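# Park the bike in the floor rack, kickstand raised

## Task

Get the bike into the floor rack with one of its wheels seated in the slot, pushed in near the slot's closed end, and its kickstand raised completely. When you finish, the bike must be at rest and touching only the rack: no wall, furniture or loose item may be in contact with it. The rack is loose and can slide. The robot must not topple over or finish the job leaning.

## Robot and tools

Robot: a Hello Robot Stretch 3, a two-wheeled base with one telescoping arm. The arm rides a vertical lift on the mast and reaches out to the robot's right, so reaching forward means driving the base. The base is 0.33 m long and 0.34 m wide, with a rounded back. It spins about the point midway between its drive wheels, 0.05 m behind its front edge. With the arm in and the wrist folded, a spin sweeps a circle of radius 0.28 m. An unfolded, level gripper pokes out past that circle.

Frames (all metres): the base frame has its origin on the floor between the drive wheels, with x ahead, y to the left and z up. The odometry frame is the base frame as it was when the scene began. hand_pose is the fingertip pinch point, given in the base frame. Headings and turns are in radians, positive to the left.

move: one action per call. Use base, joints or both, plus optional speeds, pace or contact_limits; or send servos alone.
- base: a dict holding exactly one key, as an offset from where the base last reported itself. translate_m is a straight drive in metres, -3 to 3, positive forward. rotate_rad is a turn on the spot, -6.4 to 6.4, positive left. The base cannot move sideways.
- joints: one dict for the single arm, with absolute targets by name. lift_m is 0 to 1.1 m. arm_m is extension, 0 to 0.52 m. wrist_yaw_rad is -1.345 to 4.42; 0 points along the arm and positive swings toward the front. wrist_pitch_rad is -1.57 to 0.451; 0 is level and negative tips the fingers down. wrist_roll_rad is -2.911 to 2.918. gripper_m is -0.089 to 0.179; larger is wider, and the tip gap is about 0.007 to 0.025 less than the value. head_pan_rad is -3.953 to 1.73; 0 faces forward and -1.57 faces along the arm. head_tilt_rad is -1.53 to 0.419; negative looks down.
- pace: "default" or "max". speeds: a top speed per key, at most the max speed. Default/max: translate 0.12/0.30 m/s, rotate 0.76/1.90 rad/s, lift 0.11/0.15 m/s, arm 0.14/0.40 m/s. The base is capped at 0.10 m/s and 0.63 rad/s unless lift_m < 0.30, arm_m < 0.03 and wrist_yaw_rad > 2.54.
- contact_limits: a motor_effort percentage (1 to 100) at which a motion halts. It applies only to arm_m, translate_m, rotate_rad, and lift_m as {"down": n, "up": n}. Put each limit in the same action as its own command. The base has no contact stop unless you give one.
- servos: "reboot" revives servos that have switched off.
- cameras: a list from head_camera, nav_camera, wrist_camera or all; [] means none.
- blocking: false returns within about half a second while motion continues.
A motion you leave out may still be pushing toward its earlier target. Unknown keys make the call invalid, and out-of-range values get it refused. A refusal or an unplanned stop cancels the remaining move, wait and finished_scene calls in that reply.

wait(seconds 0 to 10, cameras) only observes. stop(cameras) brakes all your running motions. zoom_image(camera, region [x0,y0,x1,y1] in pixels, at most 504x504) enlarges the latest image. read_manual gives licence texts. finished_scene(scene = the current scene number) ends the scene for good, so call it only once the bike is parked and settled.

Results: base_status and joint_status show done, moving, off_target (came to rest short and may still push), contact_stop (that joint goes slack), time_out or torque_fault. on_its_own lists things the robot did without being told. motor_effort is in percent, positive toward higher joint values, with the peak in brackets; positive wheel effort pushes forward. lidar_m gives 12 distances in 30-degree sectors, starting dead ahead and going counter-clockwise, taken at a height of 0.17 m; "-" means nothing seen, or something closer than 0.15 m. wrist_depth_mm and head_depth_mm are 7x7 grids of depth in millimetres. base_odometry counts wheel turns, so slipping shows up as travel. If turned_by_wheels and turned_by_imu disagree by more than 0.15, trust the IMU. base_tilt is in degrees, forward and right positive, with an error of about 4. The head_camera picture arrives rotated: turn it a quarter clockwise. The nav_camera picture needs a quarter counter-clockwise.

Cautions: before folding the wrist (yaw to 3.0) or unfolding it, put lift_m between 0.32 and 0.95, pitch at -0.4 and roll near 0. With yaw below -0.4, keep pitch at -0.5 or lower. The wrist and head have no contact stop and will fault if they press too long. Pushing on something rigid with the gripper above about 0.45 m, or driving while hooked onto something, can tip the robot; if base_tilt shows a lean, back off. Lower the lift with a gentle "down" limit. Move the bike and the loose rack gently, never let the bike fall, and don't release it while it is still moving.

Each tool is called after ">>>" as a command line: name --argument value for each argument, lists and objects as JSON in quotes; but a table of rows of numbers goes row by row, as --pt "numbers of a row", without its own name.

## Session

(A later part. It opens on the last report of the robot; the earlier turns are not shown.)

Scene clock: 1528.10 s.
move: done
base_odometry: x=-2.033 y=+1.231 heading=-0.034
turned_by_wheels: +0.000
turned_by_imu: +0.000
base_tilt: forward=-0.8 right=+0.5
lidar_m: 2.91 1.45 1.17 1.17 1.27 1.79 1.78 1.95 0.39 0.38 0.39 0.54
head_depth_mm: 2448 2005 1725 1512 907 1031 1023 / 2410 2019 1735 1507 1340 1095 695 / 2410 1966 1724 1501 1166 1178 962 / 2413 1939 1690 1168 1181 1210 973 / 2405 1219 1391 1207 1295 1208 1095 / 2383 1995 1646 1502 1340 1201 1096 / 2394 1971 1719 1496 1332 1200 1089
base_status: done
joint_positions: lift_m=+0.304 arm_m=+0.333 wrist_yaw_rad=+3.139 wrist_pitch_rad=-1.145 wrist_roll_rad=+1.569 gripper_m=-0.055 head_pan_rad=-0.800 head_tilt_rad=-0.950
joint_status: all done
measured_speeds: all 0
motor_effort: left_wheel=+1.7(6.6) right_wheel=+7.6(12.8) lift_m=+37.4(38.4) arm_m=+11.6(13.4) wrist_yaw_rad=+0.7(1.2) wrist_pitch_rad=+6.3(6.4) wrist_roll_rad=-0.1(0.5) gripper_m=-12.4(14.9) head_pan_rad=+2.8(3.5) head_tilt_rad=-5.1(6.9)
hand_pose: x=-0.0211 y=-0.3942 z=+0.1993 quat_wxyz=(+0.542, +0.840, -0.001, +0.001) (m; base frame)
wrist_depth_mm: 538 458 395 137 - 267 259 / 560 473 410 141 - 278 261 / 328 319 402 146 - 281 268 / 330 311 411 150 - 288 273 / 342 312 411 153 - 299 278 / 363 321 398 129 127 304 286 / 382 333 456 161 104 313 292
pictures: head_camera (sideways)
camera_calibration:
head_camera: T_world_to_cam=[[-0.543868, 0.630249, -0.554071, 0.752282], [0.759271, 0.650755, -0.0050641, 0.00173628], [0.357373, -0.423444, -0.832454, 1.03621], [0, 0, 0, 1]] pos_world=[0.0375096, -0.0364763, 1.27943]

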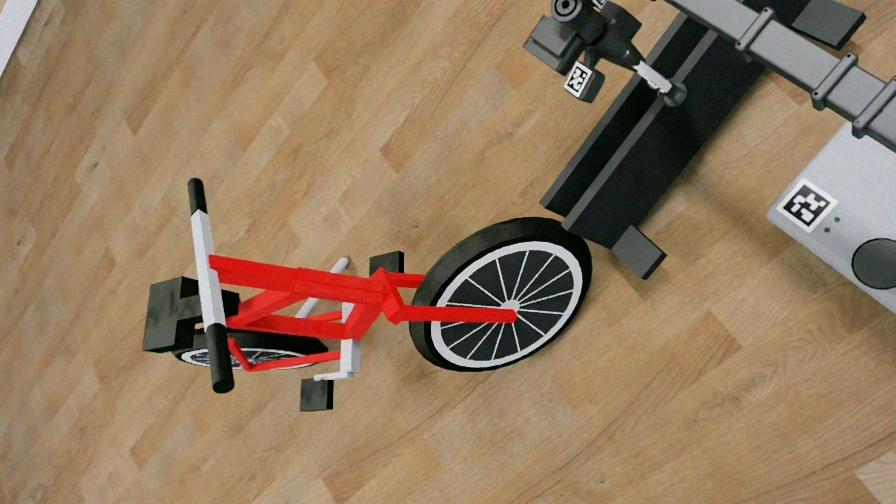

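>>> move --base '{"translate_m": 0.03}' --speeds '{"translate_m": 0.04}' --cameras '["head_camera"]'

>>> zoom_image --camera "head_camera" --region '[400, 140, 650, 340]'

Scene clock: 1540.37 s.
move: done
base_odometry: x=-2.003 y=+1.230 heading=-0.033
turned_by_wheels: +0.000
turned_by_imu: -0.001
base_tilt: forward=-0.8 right=+0.6
lidar_m: 2.89 1.45 1.17 1.16 1.28 1.81 1.80 1.97 0.39 0.37 0.38 0.54
head_depth_mm: 2420 2001 1733 1524 907 1037 1040 / 2419 2021 1733 1514 1348 1100 694 / 2432 1995 1715 1510 1154 1174 959 / 2422 1919 1622 1139 1181 1190 973 / 2405 1212 1417 1217 1298 1206 1094 / 2402 1996 1703 1492 1338 1201 1095 / 2404 1985 1715 1498 1330 1198 1093
base_status: done
joint_positions: lift_m=+0.304 arm_m=+0.333 wrist_yaw_rad=+3.141 wrist_pitch_rad=-1.145 wrist_roll_rad=+1.569 gripper_m=-0.055 head_pan_rad=-0.800 head_tilt_rad=-0.950
joint_status: not commanded
measured_speeds: all 0
motor_effort: left_wheel=+6.2(7.2) right_wheel=+3.7(10.8) lift_m=+36.0(37.0) arm_m=+6.9(9.2) wrist_yaw_rad=-1.1(1.3) wrist_pitch_rad=+6.3(6.4) wrist_roll_rad=+0.1(0.3) gripper_m=-14.0(14.3) head_pan_rad=+2.3(3.5) head_tilt_rad=-5.0(6.2)
hand_pose: x=-0.0212 y=-0.3942 z=+0.1993 quat_wxyz=(+0.542, +0.840, +0.000, +0.001) (m; base frame)
wrist_depth_mm: 538 459 400 139 - 273 257 / 558 475 407 142 - 278 263 / 329 318 406 147 - 284 267 / 328 311 413 150 - 291 273 / 347 313 417 153 - 296 279 / 363 325 398 129 126 306 284 / 381 336 449 161 103 313 291
pictures: head_camera (sideways)
camera_calibration:
head_camera: T_world_to_cam=[[-0.543868, 0.630249, -0.554071, 0.752282], [0.759271, 0.650755, -0.0050641, 0.00173628], [0.357373, -0.423444, -0.832454, 1.03621], [0, 0, 0, 1]] pos_world=[0.0375096, -0.0364763, 1.27943]

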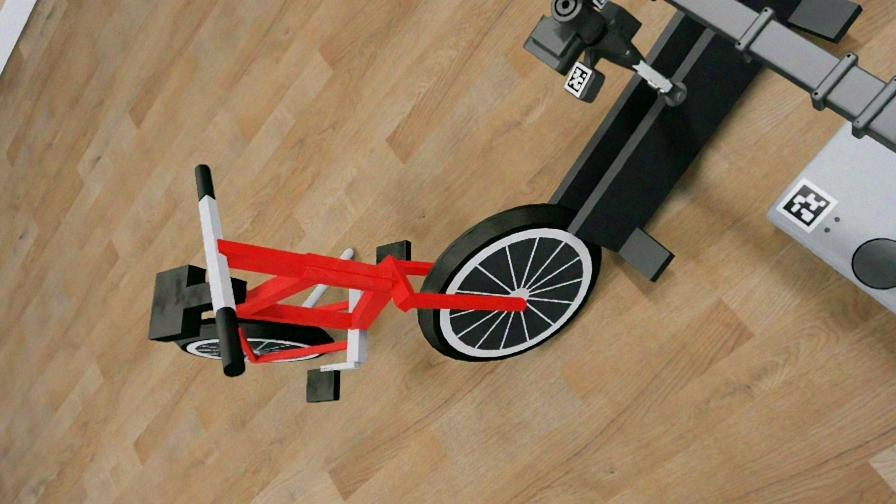

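Scaled by 2.016 from the camera's 896x504 image, which has a finer 1280x720 frame.

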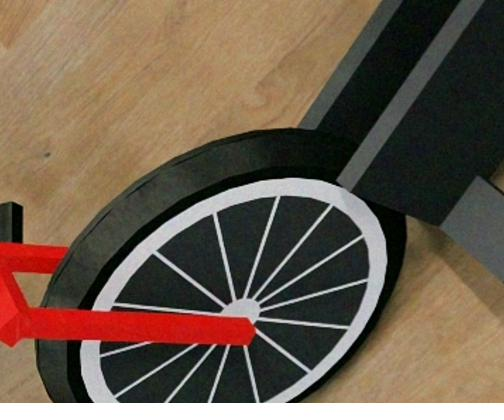

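>>> move --base '{"translate_m": 0.03}' --speeds '{"translate_m": 0.04}' --cameras '["head_camera"]'

>>> zoom_image --camera "head_camera" --region '[400, 140, 650, 340]'

Scene clock: 1551.33 s.
move: done
base_odometry: x=-1.973 y=+1.229 heading=-0.034
turned_by_wheels: +0.000
turned_by_imu: -0.002
base_tilt: forward=-0.9 right=+0.6
lidar_m: 2.89 1.44 1.17 1.16 1.26 1.85 1.83 2.01 0.39 0.37 0.38 0.54
head_depth_mm: 2424 2024 1731 1513 906 1029 1023 / 2437 2030 1732 1511 1341 1082 692 / 2391 2004 1724 1508 1148 1172 961 / 2410 1951 1149 1130 1174 1185 976 / 2427 1409 1443 1241 1297 1205 1097 / 2363 1973 1705 1499 1334 1212 1091 / 2394 1995 1716 1504 1335 1205 1087
base_status: done
joint_positions: lift_m=+0.304 arm_m=+0.333 wrist_yaw_rad=+3.153 wrist_pitch_rad=-1.130 wrist_roll_rad=+1.569 gripper_m=-0.055 head_pan_rad=-0.800 head_tilt_rad=-0.950
joint_status: not commanded
measured_speeds: all 0
on_its_own: wrist_yaw_rad is at rest, and its effort (-10.6) is outside its rest range (-9 to +9)
motor_effort: left_wheel=+1.6(9.4) right_wheel=+14.6(18.0) lift_m=+34.1(35.3) arm_m=+2.8(4.9) wrist_yaw_rad=-10.6(11.5) wrist_pitch_rad=+3.5(6.3) wrist_roll_rad=+0.1(0.4) gripper_m=-12.6(14.7) head_pan_rad=+2.3(3.3) head_tilt_rad=-5.4(5.9)
hand_pose: x=-0.0222 y=-0.3906 z=+0.2006 quat_wxyz=(+0.536, +0.844, +0.005, +0.004) (m; base frame)
wrist_depth_mm: 554 471 402 137 - 273 255 / 572 491 417 141 - 277 261 / 331 314 407 144 - 284 264 / 336 307 414 149 - 292 273 / 357 317 418 152 - 296 279 / 374 331 390 128 125 308 285 / 408 344 464 161 101 314 290
pictures: head_camera (sideways)
camera_calibration:
head_camera: T_world_to_cam=[[-0.543868, 0.630249, -0.554071, 0.752282], [0.759271, 0.650755, -0.0050641, 0.00173628], [0.357373, -0.423444, -0.832454, 1.03621], [0, 0, 0, 1]] pos_world=[0.0375096, -0.0364763, 1.27943]

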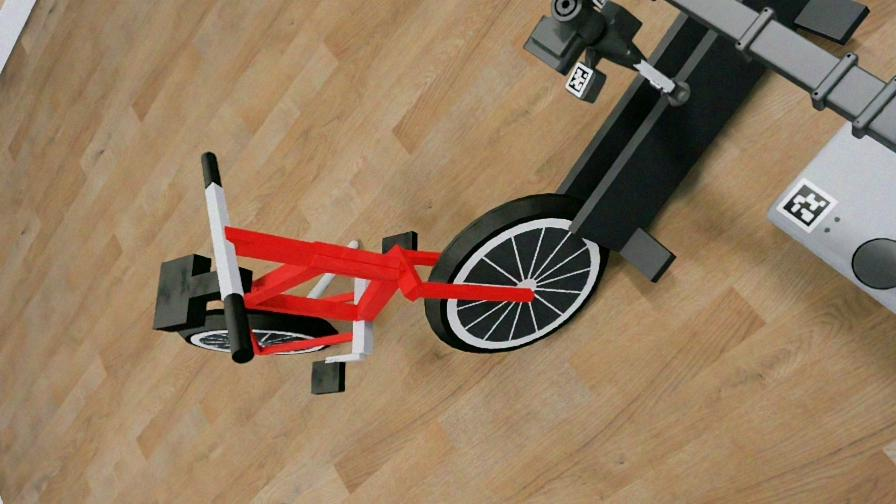

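Scaled by 2.016 from the camera's 896x504 image, which has a finer 1280x720 frame.

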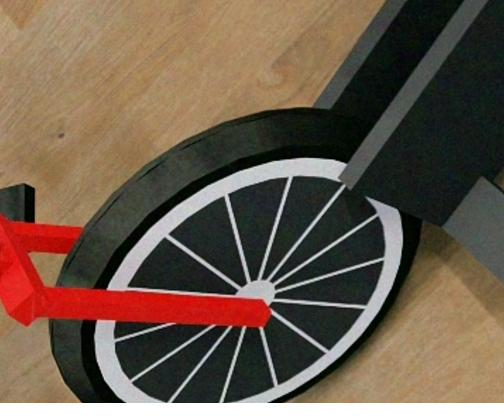

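>>> move --base '{"translate_m": 0.03}' --speeds '{"translate_m": 0.04}' --joints '{"wrist_pitch_rad": -1.09}' --cameras '["head_camera", "wrist_camera"]'

>>> zoom_image --camera "head_camera" --region '[400, 140, 650, 340]'

Scene clock: 1563.57 s.
move: done
base_odometry: x=-1.943 y=+1.228 heading=-0.035
turned_by_wheels: -0.001
turned_by_imu: -0.003
base_tilt: forward=-0.8 right=+0.6
lidar_m: 2.89 1.44 1.16 1.15 1.26 1.88 1.86 2.04 0.38 0.36 0.37 0.54
head_depth_mm: 2450 2027 1733 1523 906 1013 1015 / 2409 2016 1735 1517 1340 1082 936 / 2419 2008 1725 1511 1117 1157 961 / 2413 1222 1136 1114 1167 1197 967 / 2360 1921 1437 1477 1297 1200 1094 / 2397 2000 1715 1508 1335 1202 1100 / 2369 1999 1708 1497 1333 1199 1090
base_status: done
joint_positions: lift_m=+0.304 arm_m=+0.333 wrist_yaw_rad=+3.173 wrist_pitch_rad=-1.110 wrist_roll_rad=+1.569 gripper_m=-0.055 head_pan_rad=-0.800 head_tilt_rad=-0.950
joint_status: all done
measured_speeds: all 0
on_its_own: right_wheel is at rest, and its effort (+31.6) is outside its rest range (-21 to +21); wrist_yaw_rad is at rest, and its effort (-28.1) is outside its rest range (-9 to +9)
motor_effort: left_wheel=-4.7(5.7) right_wheel=+31.6(31.6) lift_m=+32.9(34.2) arm_m=-1.7(1.9) wrist_yaw_rad=-28.1(28.4) wrist_pitch_rad=+3.6(5.5) wrist_roll_rad=-0.1(0.4) gripper_m=-13.3(15.0) head_pan_rad=+2.1(3.1) head_tilt_rad=-5.2(6.0)
hand_pose: x=-0.0241 y=-0.3859 z=+0.2023 quat_wxyz=(+0.527, +0.850, +0.013, +0.009) (m; base frame)
wrist_depth_mm: 579 488 408 136 - 270 256 / 605 498 420 140 - 275 262 / 336 303 402 145 - 283 265 / 348 313 408 148 - 289 273 / 373 321 420 152 - 299 276 / 398 336 389 128 125 306 283 / 779 358 486 162 111 316 289
pictures: head_camera (sideways), wrist_camera
camera_calibration:
head_camera: T_world_to_cam=[[-0.543868, 0.630249, -0.554071, 0.752282], [0.759271, 0.650755, -0.0050641, 0.00173628], [0.357373, -0.423444, -0.832454, 1.03621], [0, 0, 0, 1]] pos_world=[0.0375096, -0.0364763, 1.27943]
wrist_camera: T_world_to_cam=[[0.015153, -0.8844, -0.466484, -0.23921], [-0.983368, -0.0976303, 0.153153, -0.0551749], [-0.180991, 0.456404, -0.87117, 0.510867], [0, 0, 0, 1]] pos_world=[0.0418299, -0.450106, 0.341915]

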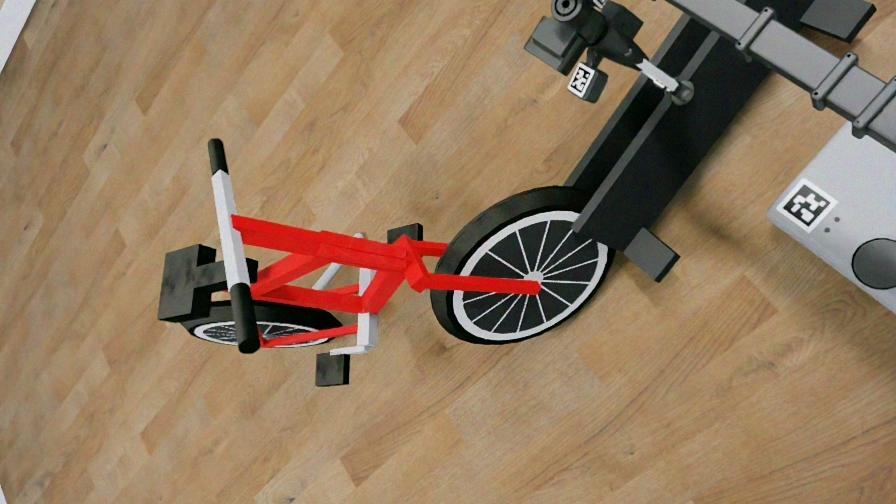

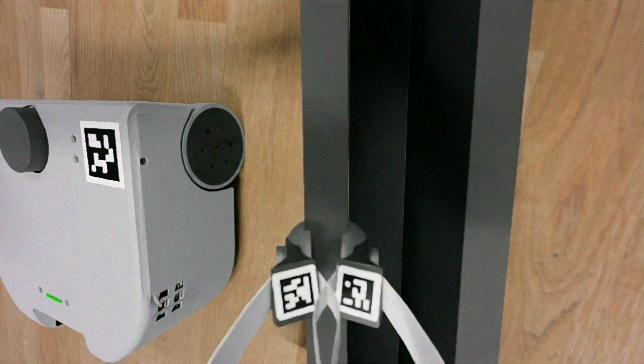

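Scaled by 2.016 from the camera's 896x504 image, which has a finer 1280x720 frame.

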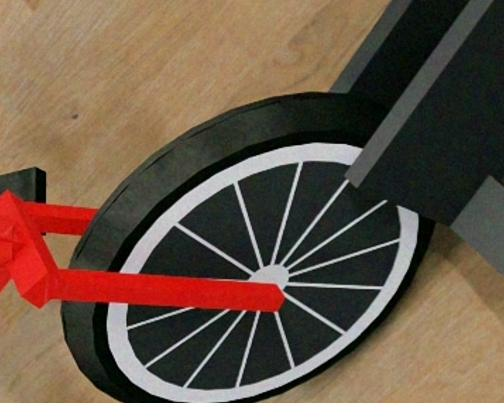

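>>> move --joints '{"wrist_pitch_rad": -1.23, "arm_m": 0.28, "lift_m": 0.306}' --speeds '{"wrist_pitch_rad": 0.1, "arm_m": 0.04, "lift_m": 0.03}' --cameras '["head_camera", "wrist_camera"]'

>>> zoom_image --camera "head_camera" --region '[400, 140, 650, 340]'

Scene clock: 1637.13 s.
move: done
base_odometry: x=-1.943 y=+1.228 heading=-0.035
turned_by_wheels: +0.000
turned_by_imu: -0.001
base_tilt: forward=-0.9 right=+0.6
lidar_m: 2.89 1.44 1.16 1.15 1.26 1.88 1.86 2.05 0.35 0.34 0.35 0.54
head_depth_mm: 2433 2011 1738 1507 890 1004 984 / 2402 2030 1721 1514 1345 1063 938 / 2439 2015 1729 1514 1133 1161 963 / 2412 1219 1153 1112 1158 1199 973 / 2411 1911 1439 1479 1302 1204 1094 / 2397 1984 1711 1500 1341 1208 1093 / 2399 2002 1701 1490 1337 1198 1094
base_status: not commanded
joint_positions: lift_m=+0.306 arm_m=+0.280 wrist_yaw_rad=+3.211 wrist_pitch_rad=-1.224 wrist_roll_rad=+1.569 gripper_m=-0.055 head_pan_rad=-0.800 head_tilt_rad=-0.950
joint_status: all done
measured_speeds: all 0
on_its_own: wrist_yaw_rad is held at +3.190, not at your +3.140, by its stall guard, which is not easing now; right_wheel is at rest, and its effort (+25.6) is outside its rest range (-21 to +21); wrist_yaw_rad is at rest, and its effort (-18.7) is outside its rest range (-9 to +9)
motor_effort: left_wheel=-5.8(7.1) right_wheel=+25.6(26.7) lift_m=+9.6(38.1) arm_m=-14.6(16.0) wrist_yaw_rad=-18.7(19.0) wrist_pitch_rad=-1.2(4.8) wrist_roll_rad=+0.1(0.4) gripper_m=-14.1(14.7) head_pan_rad=+2.1(2.5) head_tilt_rad=-3.5(6.3)
hand_pose: x=-0.0257 y=-0.3610 z=+0.1954 quat_wxyz=(+0.575, +0.818, +0.029, +0.021) (m; base frame)
wrist_depth_mm: 463 417 377 131 - - 265 / 469 427 383 136 - 282 270 / 268 274 384 141 - 290 276 / 289 282 390 144 - 300 282 / 297 289 400 150 - 305 286 / 312 294 374 130 - 316 295 / 322 306 444 159 109 326 305
pictures: head_camera (sideways), wrist_camera
camera_calibration:
head_camera: T_world_to_cam=[[-0.543868, 0.630249, -0.554071, 0.752282], [0.759271, 0.650755, -0.0050641, 0.00173628], [0.357373, -0.423444, -0.832454, 1.03621], [0, 0, 0, 1]] pos_world=[0.0375096, -0.0364763, 1.27943]
wrist_camera: T_world_to_cam=[[0.0525234, -0.930343, -0.362908, -0.256244], [-0.980129, -0.117635, 0.159714, -0.0616486], [-0.191279, 0.347309, -0.918035, 0.46271], [0, 0, 0, 1]] pos_world=[0.0415421, -0.40635, 0.341637]

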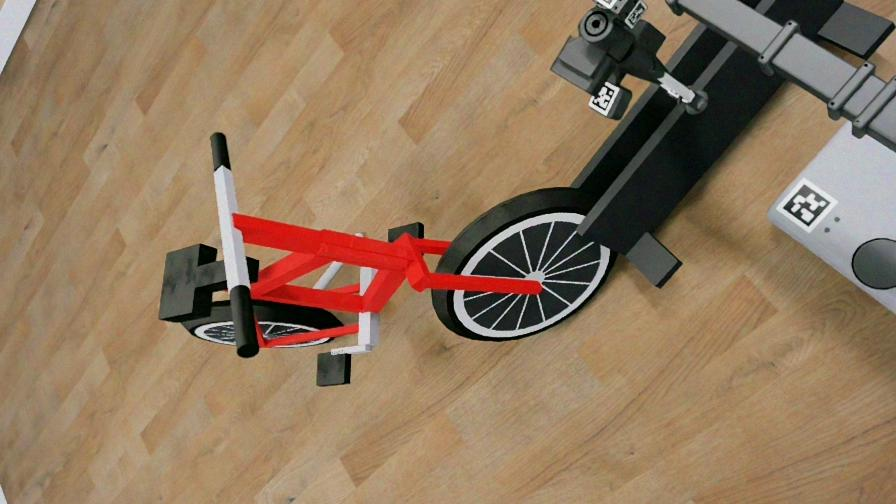

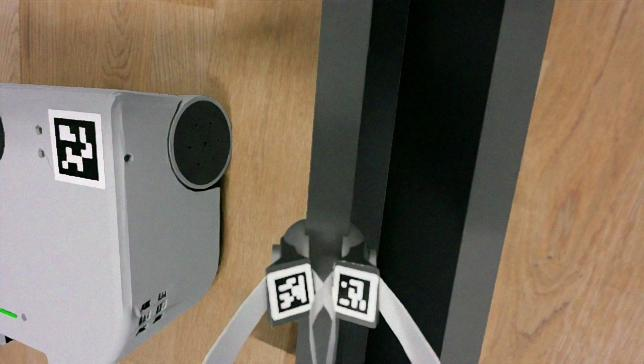

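Scaled by 2.016 from the camera's 896x504 image, which has a finer 1280x720 frame.

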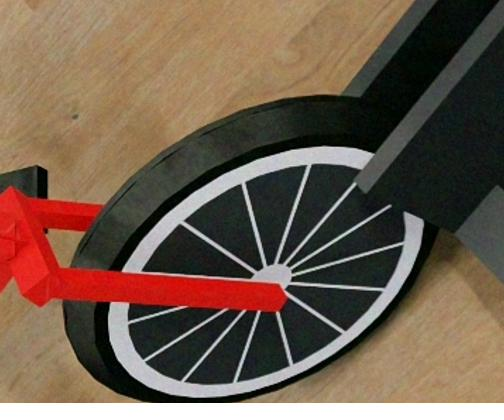

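>>> move --joints '{"wrist_pitch_rad": -1.3, "arm_m": 0.25, "lift_m": 0.306}' --speeds '{"wrist_pitch_rad": 0.1, "arm_m": 0.04, "lift_m": 0.03}' --cameras '["head_camera", "wrist_camera", "nav_camera"]'

>>> zoom_image --camera "head_camera" --region '[400, 140, 700, 380]'

Scene clock: 1648.60 s.
move: done
base_odometry: x=-1.943 y=+1.228 heading=-0.035
turned_by_wheels: +0.000
turned_by_imu: -0.001
base_tilt: forward=-0.9 right=+0.6
lidar_m: 2.89 1.44 1.16 1.15 1.26 1.88 1.87 2.04 0.34 0.33 0.35 0.54
head_depth_mm: 2426 2032 1725 1518 1345 882 988 / 2418 2002 1722 1508 1343 1063 693 / 2407 1999 1721 1512 1138 1165 964 / 2407 1225 1142 1106 1150 1177 975 / 2411 1901 1439 1468 1296 1205 1099 / 2383 1980 1701 1493 1334 1198 1092 / 2376 1969 1704 1494 1335 1207 1089
base_status: not commanded
joint_positions: lift_m=+0.306 arm_m=+0.250 wrist_yaw_rad=+3.201 wrist_pitch_rad=-1.311 wrist_roll_rad=+1.570 gripper_m=-0.055 head_pan_rad=-0.800 head_tilt_rad=-0.950
joint_status: all done
measured_speeds: all 0
on_its_own: wrist_yaw_rad is held at +3.190, not at your +3.140, by its stall guard, which is not easing now; right_wheel is at rest, and its effort (+25.2) is outside its rest range (-21 to +21); wrist_yaw_rad is at rest, and its effort (-9.8) is outside its rest range (-9 to +9)
motor_effort: left_wheel=-6.2(6.8) right_wheel=+25.2(26.7) lift_m=+15.1(16.6) arm_m=-14.9(16.7) wrist_yaw_rad=-9.8(18.8) wrist_pitch_rad=+2.0(3.5) wrist_roll_rad=-0.3(0.6) gripper_m=-13.7(14.3) head_pan_rad=+1.9(2.7) head_tilt_rad=-3.8(5.6)
hand_pose: x=-0.0237 y=-0.3528 z=+0.1908 quat_wxyz=(+0.610, +0.792, +0.024, +0.019) (m; base frame)
wrist_depth_mm: 411 385 356 334 259 - 274 / 425 395 366 133 - 288 279 / 237 272 369 136 - 297 285 / 245 278 376 143 - 306 293 / 255 282 391 146 - 315 300 / 266 288 379 130 - 325 306 / 277 290 415 158 - 335 316
pictures: head_camera (sideways), nav_camera (sideways), wrist_camera
camera_calibration:
head_camera: T_world_to_cam=[[-0.543868, 0.630249, -0.554071, 0.752282], [0.759271, 0.650755, -0.0050641, 0.00173628], [0.357373, -0.423444, -0.832454, 1.03621], [0, 0, 0, 1]] pos_world=[0.0375096, -0.0364763, 1.27943]
nav_camera: T_world_to_cam=[[0.554648, -0.575227, 0.601232, -0.741117], [-0.716036, -0.698025, -0.00727614, 0.0641202], [0.42386, -0.426468, -0.799042, 0.999458], [0, 0, 0, 1]] pos_world=[0.0333409, 0.044684, 1.24466]
wrist_camera: T_world_to_cam=[[0.043792, -0.958849, -0.280519, -0.276431], [-0.982158, -0.092722, 0.16361, -0.0500071], [-0.182887, 0.26835, -0.945802, 0.433674], [0, 0, 0, 1]] pos_world=[0.0423041, -0.386069, 0.340807]

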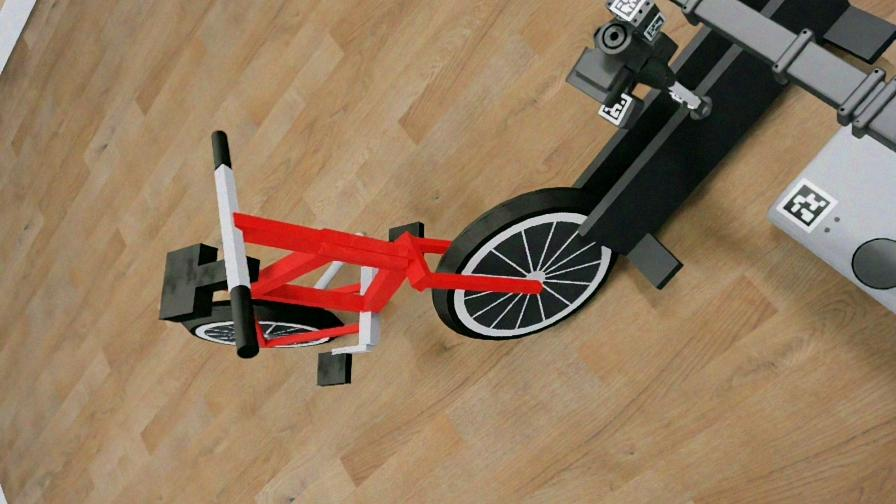

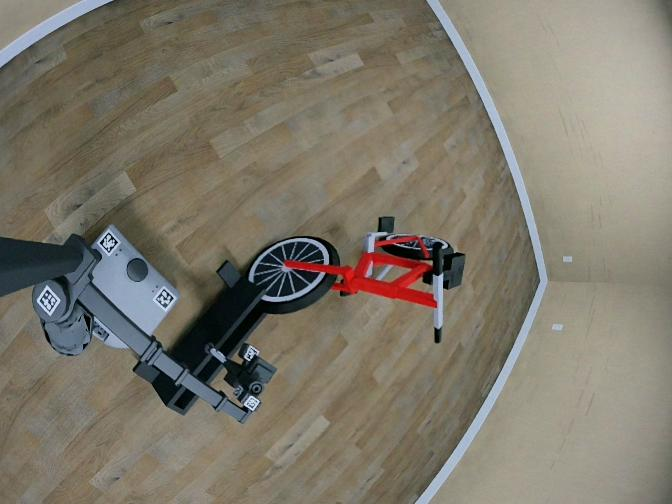

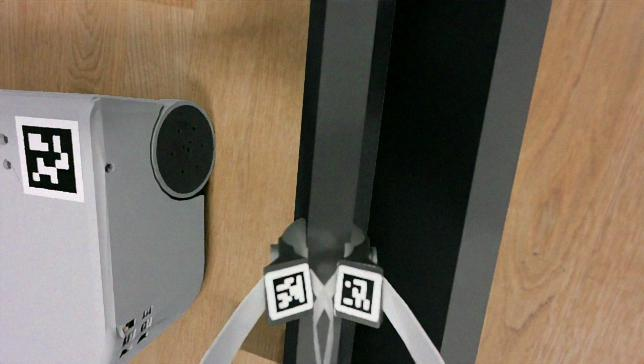

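Scaled by 1.680 from the camera's 896x504 image, which has a finer 1280x720 frame.

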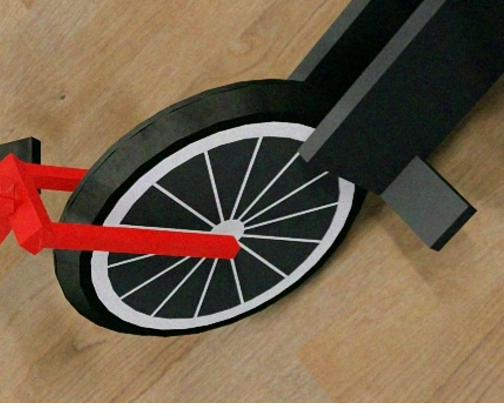

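>>> move --joints '{"lift_m": 0.28, "arm_m": 0.24, "wrist_pitch_rad": -1.38}' --speeds '{"wrist_pitch_rad": 0.1, "arm_m": 0.04, "lift_m": 0.03}' --cameras '["head_camera", "wrist_camera", "nav_camera"]'

>>> zoom_image --camera "head_camera" --region '[400, 140, 700, 380]'

Scene clock: 1658.03 s.
move: done
base_odometry: x=-1.943 y=+1.228 heading=-0.034
turned_by_wheels: +0.001
turned_by_imu: +0.000
base_tilt: forward=-0.9 right=+0.4
lidar_m: 2.89 1.43 1.16 1.15 1.26 1.88 1.86 2.03 0.34 0.33 0.35 0.54
head_depth_mm: 2437 2018 1734 1531 1345 785 987 / 2433 2013 1731 1521 1346 1054 677 / 2431 2019 1715 1514 1137 1157 961 / 2404 1224 1152 1110 1162 1187 973 / 2400 1914 1419 1481 1292 1200 1097 / 2398 2006 1721 1509 1343 1202 1093 / 2401 1981 1713 1502 1330 1206 1095
base_status: not commanded
joint_positions: lift_m=+0.280 arm_m=+0.240 wrist_yaw_rad=+3.189 wrist_pitch_rad=-1.341 wrist_roll_rad=+1.571 gripper_m=-0.055 head_pan_rad=-0.800 head_tilt_rad=-0.950
joint_status: all done
measured_speeds: all 0
on_its_own: wrist_yaw_rad is held at +3.190, not at your +3.140, by its stall guard, which is not easing now; lift_m is at rest, and its effort (-12.3) is outside its rest range (+3 to +55)
motor_effort: left_wheel=-3.6(6.5) right_wheel=+3.1(25.8) lift_m=-12.3(15.5) arm_m=-12.3(16.2) wrist_yaw_rad=+0.5(10.1) wrist_pitch_rad=-7.3(8.2) wrist_roll_rad=-0.3(0.8) gripper_m=-14.9(16.3) head_pan_rad=+0.9(2.1) head_tilt_rad=-5.3(5.5)
hand_pose: x=-0.0229 y=-0.3502 z=+0.1637 quat_wxyz=(+0.621, +0.783, +0.018, +0.015) (m; base frame)
wrist_depth_mm: 374 351 325 109 258 116 262 / 384 359 336 111 - 120 265 / 210 274 346 115 - - 273 / 214 277 353 119 - 289 277 / 221 283 364 121 - 294 285 / 227 289 132 129 125 305 291 / 233 275 381 131 108 311 300
pictures: head_camera (sideways), nav_camera (sideways), wrist_camera
camera_calibration:
head_camera: T_world_to_cam=[[-0.543868, 0.630249, -0.554071, 0.752282], [0.759271, 0.650755, -0.0050641, 0.00173628], [0.357373, -0.423444, -0.832454, 1.03621], [0, 0, 0, 1]] pos_world=[0.0375096, -0.0364763, 1.27943]
nav_camera: T_world_to_cam=[[0.554648, -0.575227, 0.601232, -0.741117], [-0.716036, -0.698025, -0.00727614, 0.0641202], [0.42386, -0.426468, -0.799042, 0.999458], [0, 0, 0, 1]] pos_world=[0.0333409, 0.044684, 1.24466]
wrist_camera: T_world_to_cam=[[0.0319639, -0.967134, -0.252249, -0.28931], [-0.983444, -0.0754726, 0.164747, -0.0387411], [-0.178371, 0.242807, -0.953535, 0.399839], [0, 0, 0, 1]] pos_world=[0.0424674, -0.379809, 0.314665]

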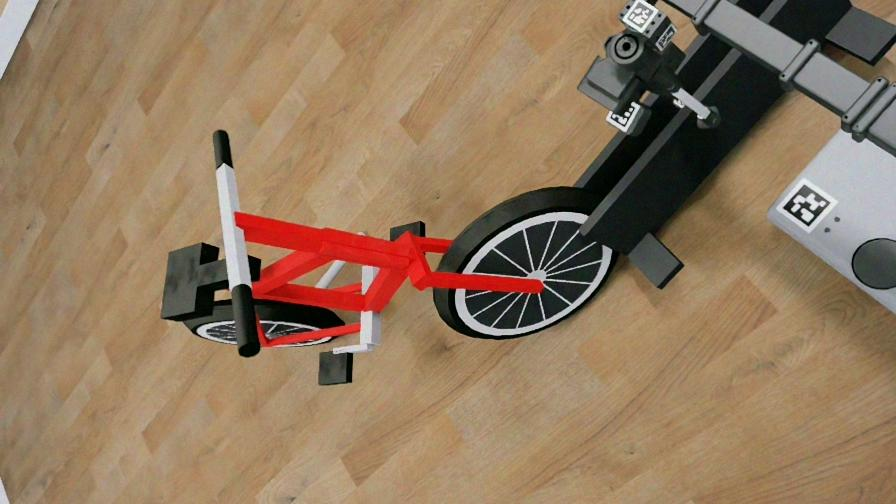

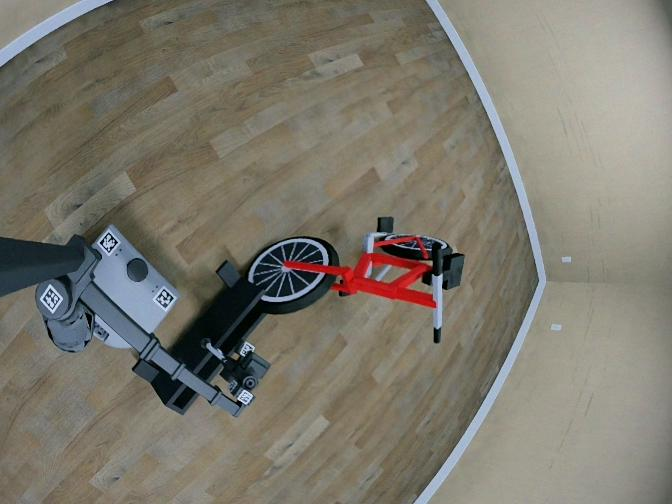

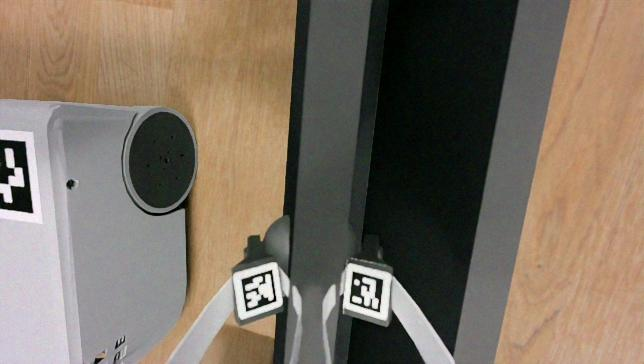

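Scaled by 1.680 from the camera's 896x504 image, which has a finer 1280x720 frame.

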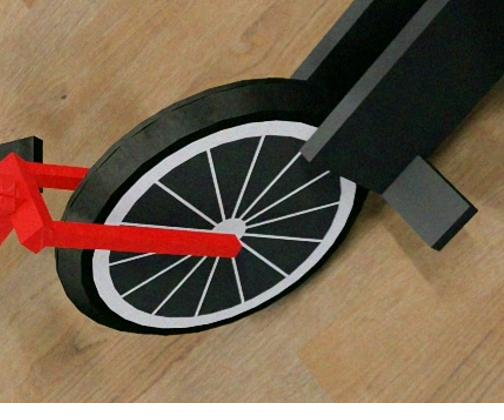

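>>> move --joints '{"gripper_m": 0.085}' --cameras '["head_camera", "wrist_camera"]'

>>> wait --seconds 1

>>> zoom_image --camera "head_camera" --region '[400, 0, 896, 380]'

Scene clock: 1705.13 s.
move: done
base_odometry: x=-1.943 y=+1.228 heading=-0.034
turned_by_wheels: +0.000
turned_by_imu: -0.001
base_tilt: forward=-0.9 right=+0.5
lidar_m: 2.89 1.44 1.17 1.15 1.26 1.88 1.87 2.04 0.35 0.34 0.35 0.54
head_depth_mm: 2420 2031 1722 1522 1352 784 996 / 2428 2024 1720 1506 1337 1049 678 / 2440 2015 1727 1510 1128 1155 959 / 2421 1217 1152 1106 1163 1195 972 / 2365 1903 1430 1479 1298 1202 1098 / 2384 2001 1715 1508 1330 1203 1091 / 2406 1986 1698 1507 1338 1203 1095
base_status: not commanded
joint_positions: lift_m=+0.280 arm_m=+0.240 wrist_yaw_rad=+3.189 wrist_pitch_rad=-1.336 wrist_roll_rad=+1.571 gripper_m=+0.085 head_pan_rad=-0.800 head_tilt_rad=-0.950
joint_status: all done
measured_speeds: translate_m=+0.000 rotate_rad=+0.000 lift_m=-0.001 arm_m=+0.000 wrist_yaw_rad=+0.000 wrist_pitch_rad=+0.000 wrist_roll_rad=+0.000 head_pan_rad=+0.000 head_tilt_rad=+0.000
on_its_own: wrist_yaw_rad is held at +3.190, not at your +3.140, by its stall guard, which is not easing now
motor_effort: left_wheel=+0.6(3.7) right_wheel=+0.6(3.3) lift_m=+20.6(32.5) arm_m=+8.5(8.5) wrist_yaw_rad=+0.8(1.2) wrist_pitch_rad=-8.2(8.6) wrist_roll_rad=-0.6(0.8) gripper_m=+7.5(97.3) head_pan_rad=+0.3(2.3) head_tilt_rad=-4.0(5.3)
hand_pose: x=-0.0229 y=-0.3492 z=+0.1638 quat_wxyz=(+0.620, +0.784, +0.018, +0.015) (m; base frame)
wrist_depth_mm: 372 350 326 - - 114 250 / 384 359 334 - - 114 257 / 207 270 340 107 - 117 263 / 212 273 350 112 - 120 271 / 219 276 358 114 148 - 280 / 224 257 138 119 128 131 286 / 231 247 379 123 - 134 293
pictures: head_camera (sideways), wrist_camera
camera_calibration:
head_camera: T_world_to_cam=[[-0.543868, 0.630249, -0.554071, 0.752282], [0.759271, 0.650755, -0.0050641, 0.00173628], [0.357373, -0.423444, -0.832454, 1.03621], [0, 0, 0, 1]] pos_world=[0.0375096, -0.0364763, 1.27943]
wrist_camera: T_world_to_cam=[[0.0317206, -0.966086, -0.256263, -0.28724], [-0.983434, -0.0759484, 0.164587, -0.0388434], [-0.178468, 0.246797, -0.952492, 0.400949], [0, 0, 0, 1]] pos_world=[0.0424681, -0.379402, 0.314685]

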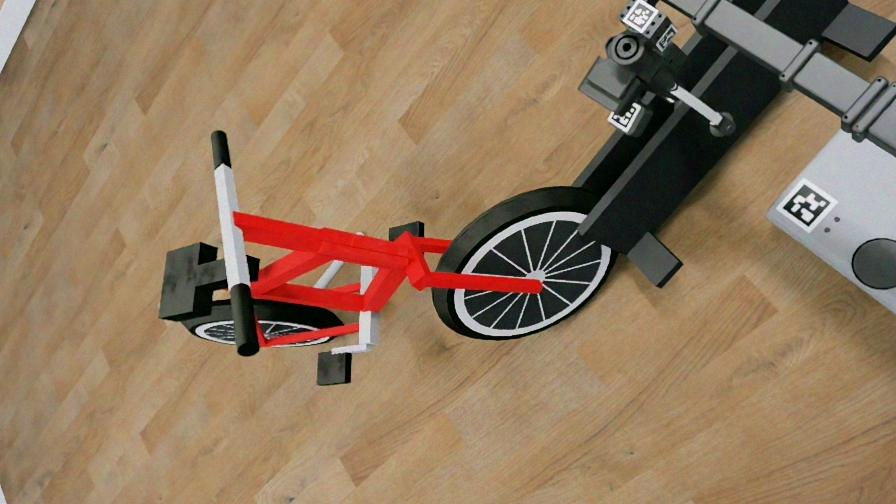

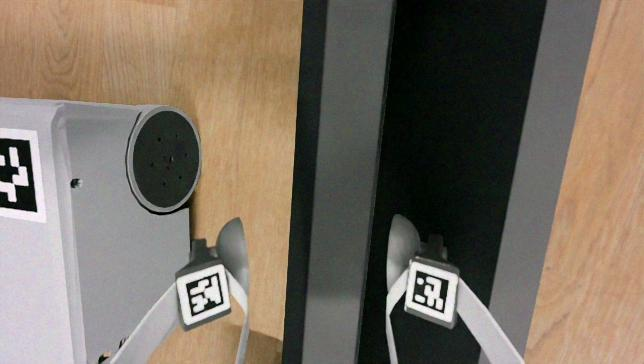

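Scene clock: 1706.13 s.
base_odometry: x=-1.943 y=+1.228 heading=-0.034
turned_by_wheels: +0.000
turned_by_imu: +0.000
base_tilt: forward=-0.8 right=+0.5
lidar_m: 2.89 1.44 1.16 1.15 1.26 1.88 1.87 2.03 0.35 0.34 0.35 0.54
head_depth_mm: 2411 2032 1723 1519 1350 784 994 / 2428 2012 1735 1503 1340 1046 677 / 2405 2000 1716 1515 1127 1158 961 / 2403 1217 1154 1105 1162 1196 976 / 2386 1923 1419 1481 1297 1201 1099 / 2390 1993 1694 1504 1337 1206 1094 / 2383 1982 1713 1499 1329 1201 1097
base_status: not commanded
joint_positions: lift_m=+0.280 arm_m=+0.240 wrist_yaw_rad=+3.189 wrist_pitch_rad=-1.336 wrist_roll_rad=+1.571 gripper_m=+0.085 head_pan_rad=-0.800 head_tilt_rad=-0.950
joint_status: all done
measured_speeds: all 0
on_its_own: wrist_yaw_rad is held at +3.190, not at your +3.140, by its stall guard, which is not easing now
motor_effort: left_wheel=-0.1(3.7) right_wheel=-0.2(3.3) lift_m=+20.5(32.5) arm_m=+12.6(8.5) wrist_yaw_rad=+1.0(1.2) wrist_pitch_rad=-8.2(8.6) wrist_roll_rad=-0.4(0.8) gripper_m=+7.8(97.3) head_pan_rad=+0.6(2.3) head_tilt_rad=-3.5(5.3)
hand_pose: x=-0.0229 y=-0.3492 z=+0.1638 quat_wxyz=(+0.620, +0.784, +0.018, +0.015) (m; base frame)
wrist_depth_mm: 373 349 322 - - 113 251 / 388 357 335 - - 114 259 / 209 269 342 108 - 117 263 / 213 273 351 112 - 120 270 / 219 275 351 114 148 - 279 / 226 258 137 119 127 131 284 / 232 249 378 123 - 134 294
wait: 1.00 s; at rest by 0.27 s
pictures: head_camera (sideways), nav_camera (sideways), wrist_camera
camera_calibration:
head_camera: T_world_to_cam=[[-0.543868, 0.630249, -0.554071, 0.752282], [0.759271, 0.650755, -0.0050641, 0.00173628], [0.357373, -0.423444, -0.832454, 1.03621], [0, 0, 0, 1]] pos_world=[0.0375096, -0.0364763, 1.27943]
nav_camera: T_world_to_cam=[[0.554648, -0.575227, 0.601232, -0.741117], [-0.716036, -0.698025, -0.00727614, 0.0641202], [0.42386, -0.426468, -0.799042, 0.999458], [0, 0, 0, 1]] pos_world=[0.0333409, 0.044684, 1.24466]
wrist_camera: T_world_to_cam=[[0.0317206, -0.966086, -0.256263, -0.28724], [-0.983434, -0.0759484, 0.164587, -0.0388434], [-0.178468, 0.246797, -0.952492, 0.400949], [0, 0, 0, 1]] pos_world=[0.0424681, -0.379402, 0.314685]

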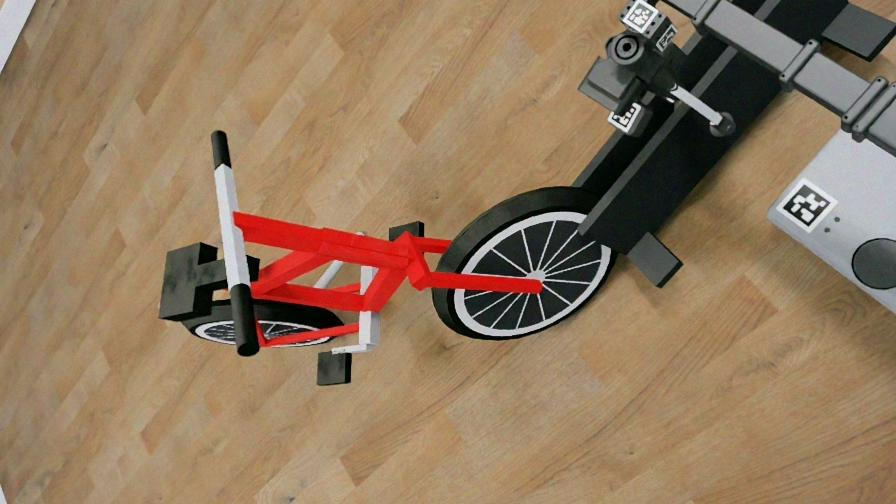

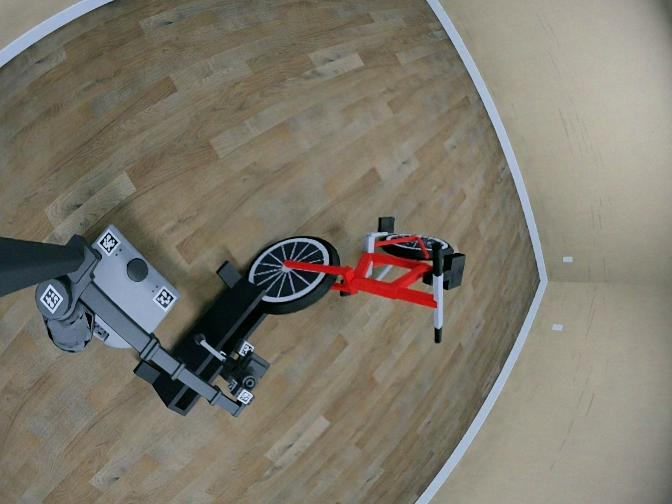

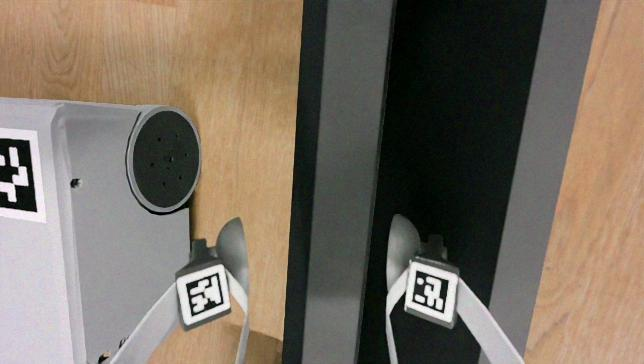

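Scaled by 1.016 from the camera's 896x504 image, which has a finer 1280x720 frame.

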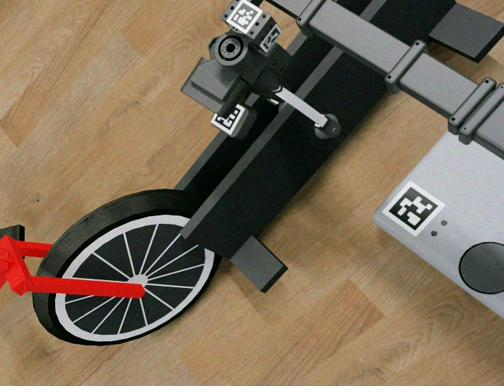

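>>> move --joints '{"lift_m": 0.37, "arm_m": 0.27}' --speeds '{"lift_m": 0.06, "arm_m": 0.02}' --cameras '["wrist_camera"]'

>>> move --joints '{"lift_m": 0.5}' --cameras '["head_camera", "wrist_camera"]'

>>> zoom_image --camera "head_camera" --region '[400, 0, 896, 380]'

Scene clock: 1715.53 s.
move: done
base_odometry: x=-1.943 y=+1.228 heading=-0.034
turned_by_wheels: +0.000
turned_by_imu: -0.001
base_tilt: forward=-0.8 right=+0.6
lidar_m: 2.89 1.44 1.16 1.15 1.27 1.88 1.86 2.04 0.35 0.34 0.35 0.54
head_depth_mm: 2419 2025 1715 1511 817 1042 619 / 2406 2015 1716 1511 1335 1071 950 / 2400 2008 1714 1509 1126 1159 965 / 2411 1221 1145 1106 1160 1191 971 / 2405 1900 1434 1474 1300 1207 1098 / 2378 2002 1701 1487 1342 1204 1097 / 2398 1983 1704 1499 1341 1197 1097
base_status: not commanded
joint_positions: lift_m=+0.370 arm_m=+0.270 wrist_yaw_rad=+3.189 wrist_pitch_rad=-1.374 wrist_roll_rad=+1.571 gripper_m=+0.085 head_pan_rad=-0.800 head_tilt_rad=-0.950
joint_status: all done
measured_speeds: all 0
on_its_own: wrist_yaw_rad is held at +3.190, not at your +3.140, by its stall guard, which is not easing now
motor_effort: left_wheel=+0.3(1.5) right_wheel=+0.4(1.1) lift_m=+31.3(36.1) arm_m=+12.9(16.5) wrist_yaw_rad=+0.8(1.4) wrist_pitch_rad=-1.3(8.8) wrist_roll_rad=-0.6(0.8) gripper_m=-0.1(7.9) head_pan_rad=+0.9(1.7) head_tilt_rad=-3.4(4.9)
hand_pose: x=-0.0225 y=-0.3888 z=+0.2527 quat_wxyz=(+0.634, +0.773, +0.018, +0.015) (m; base frame)
wrist_depth_mm: 456 435 407 192 202 349 334 / 467 447 417 195 366 354 343 / 299 324 431 202 374 372 352 / 307 331 442 209 386 377 359 / 320 334 440 215 160 388 367 / 331 320 136 223 128 392 377 / 345 507 481 228 418 398 386
pictures: wrist_camera
camera_calibration:
wrist_camera: T_world_to_cam=[[0.032166, -0.974997, -0.219878, -0.315446], [-0.983726, -0.0697922, 0.165567, -0.0538625], [-0.176773, 0.210974, -0.961375, 0.483731], [0, 0, 0, 1]] pos_world=[0.0426714, -0.413373, 0.404605]

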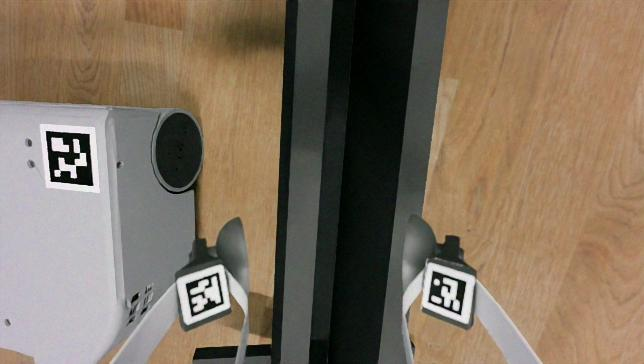

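Scene clock: 1717.53 s.
move: done
base_odometry: x=-1.943 y=+1.228 heading=-0.034
turned_by_wheels: +0.000
turned_by_imu: +0.000
base_tilt: forward=-0.8 right=+0.6
lidar_m: 2.88 1.44 1.16 1.15 1.26 1.88 1.86 2.04 0.35 0.34 0.35 0.54
head_depth_mm: 2441 2000 1739 1517 754 1054 478 / 2410 2015 1725 1525 1347 1071 1101 / 2398 2001 1736 1512 1128 1159 957 / 2420 1221 1154 1109 1162 1193 973 / 2406 1899 1428 1480 1296 1207 1100 / 2387 2026 1708 1501 1331 1198 1094 / 2365 1990 1707 1497 1332 1205 1091
base_status: not commanded
joint_positions: lift_m=+0.500 arm_m=+0.270 wrist_yaw_rad=+3.189 wrist_pitch_rad=-1.374 wrist_roll_rad=+1.571 gripper_m=+0.085 head_pan_rad=-0.800 head_tilt_rad=-0.950
joint_status: all done
measured_speeds: all 0
on_its_own: wrist_yaw_rad is held at +3.190, not at your +3.140, by its stall guard, which is not easing now
motor_effort: left_wheel=+0.5(1.3) right_wheel=+0.5(1.3) lift_m=+31.2(36.4) arm_m=+11.6(13.4) wrist_yaw_rad=+0.5(1.3) wrist_pitch_rad=-1.1(1.3) wrist_roll_rad=-0.5(0.8) gripper_m=-0.4(1.7) head_pan_rad=-0.3(1.7) head_tilt_rad=-4.2(5.0)
hand_pose: x=-0.0225 y=-0.3889 z=+0.3826 quat_wxyz=(+0.634, +0.773, +0.018, +0.015) (m; base frame)
wrist_depth_mm: 605 563 536 509 455 459 439 / 628 581 559 520 485 471 450 / 447 430 549 493 499 488 463 / 462 439 533 457 508 495 468 / 481 451 463 566 161 502 478 / 505 475 135 493 127 515 494 / 741 652 632 489 547 516 505
pictures: head_camera (sideways), wrist_camera
camera_calibration:
head_camera: T_world_to_cam=[[-0.543868, 0.630249, -0.554071, 0.752282], [0.759271, 0.650755, -0.0050641, 0.00173628], [0.357373, -0.423444, -0.832454, 1.03621], [0, 0, 0, 1]] pos_world=[0.0375096, -0.0364763, 1.27943]
wrist_camera: T_world_to_cam=[[0.032126, -0.97507, -0.21956, -0.287039], [-0.983728, -0.0696981, 0.165591, -0.0753764], [-0.176766, 0.210668, -0.961443, 0.608715], [0, 0, 0, 1]] pos_world=[0.0426716, -0.413373, 0.534704]

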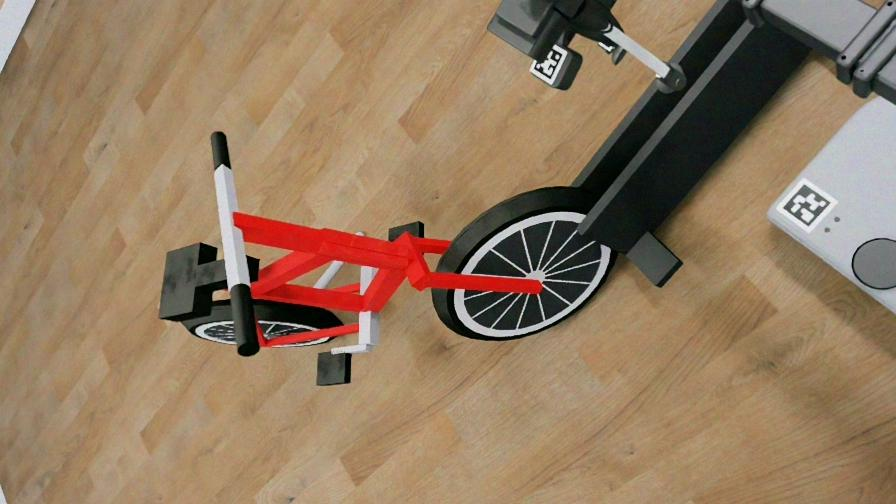

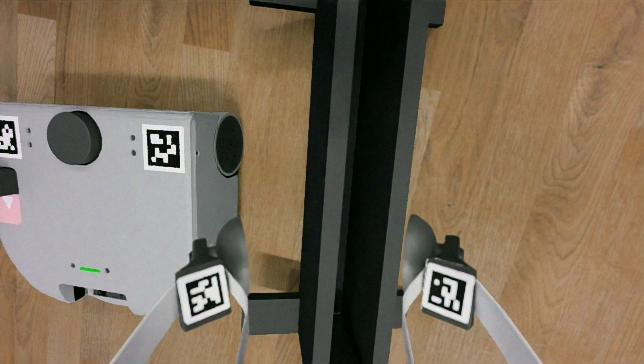

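Scaled by 1.016 from the camera's 896x504 image, which has a finer 1280x720 frame.

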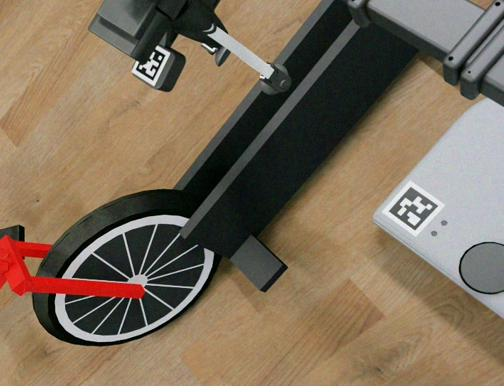

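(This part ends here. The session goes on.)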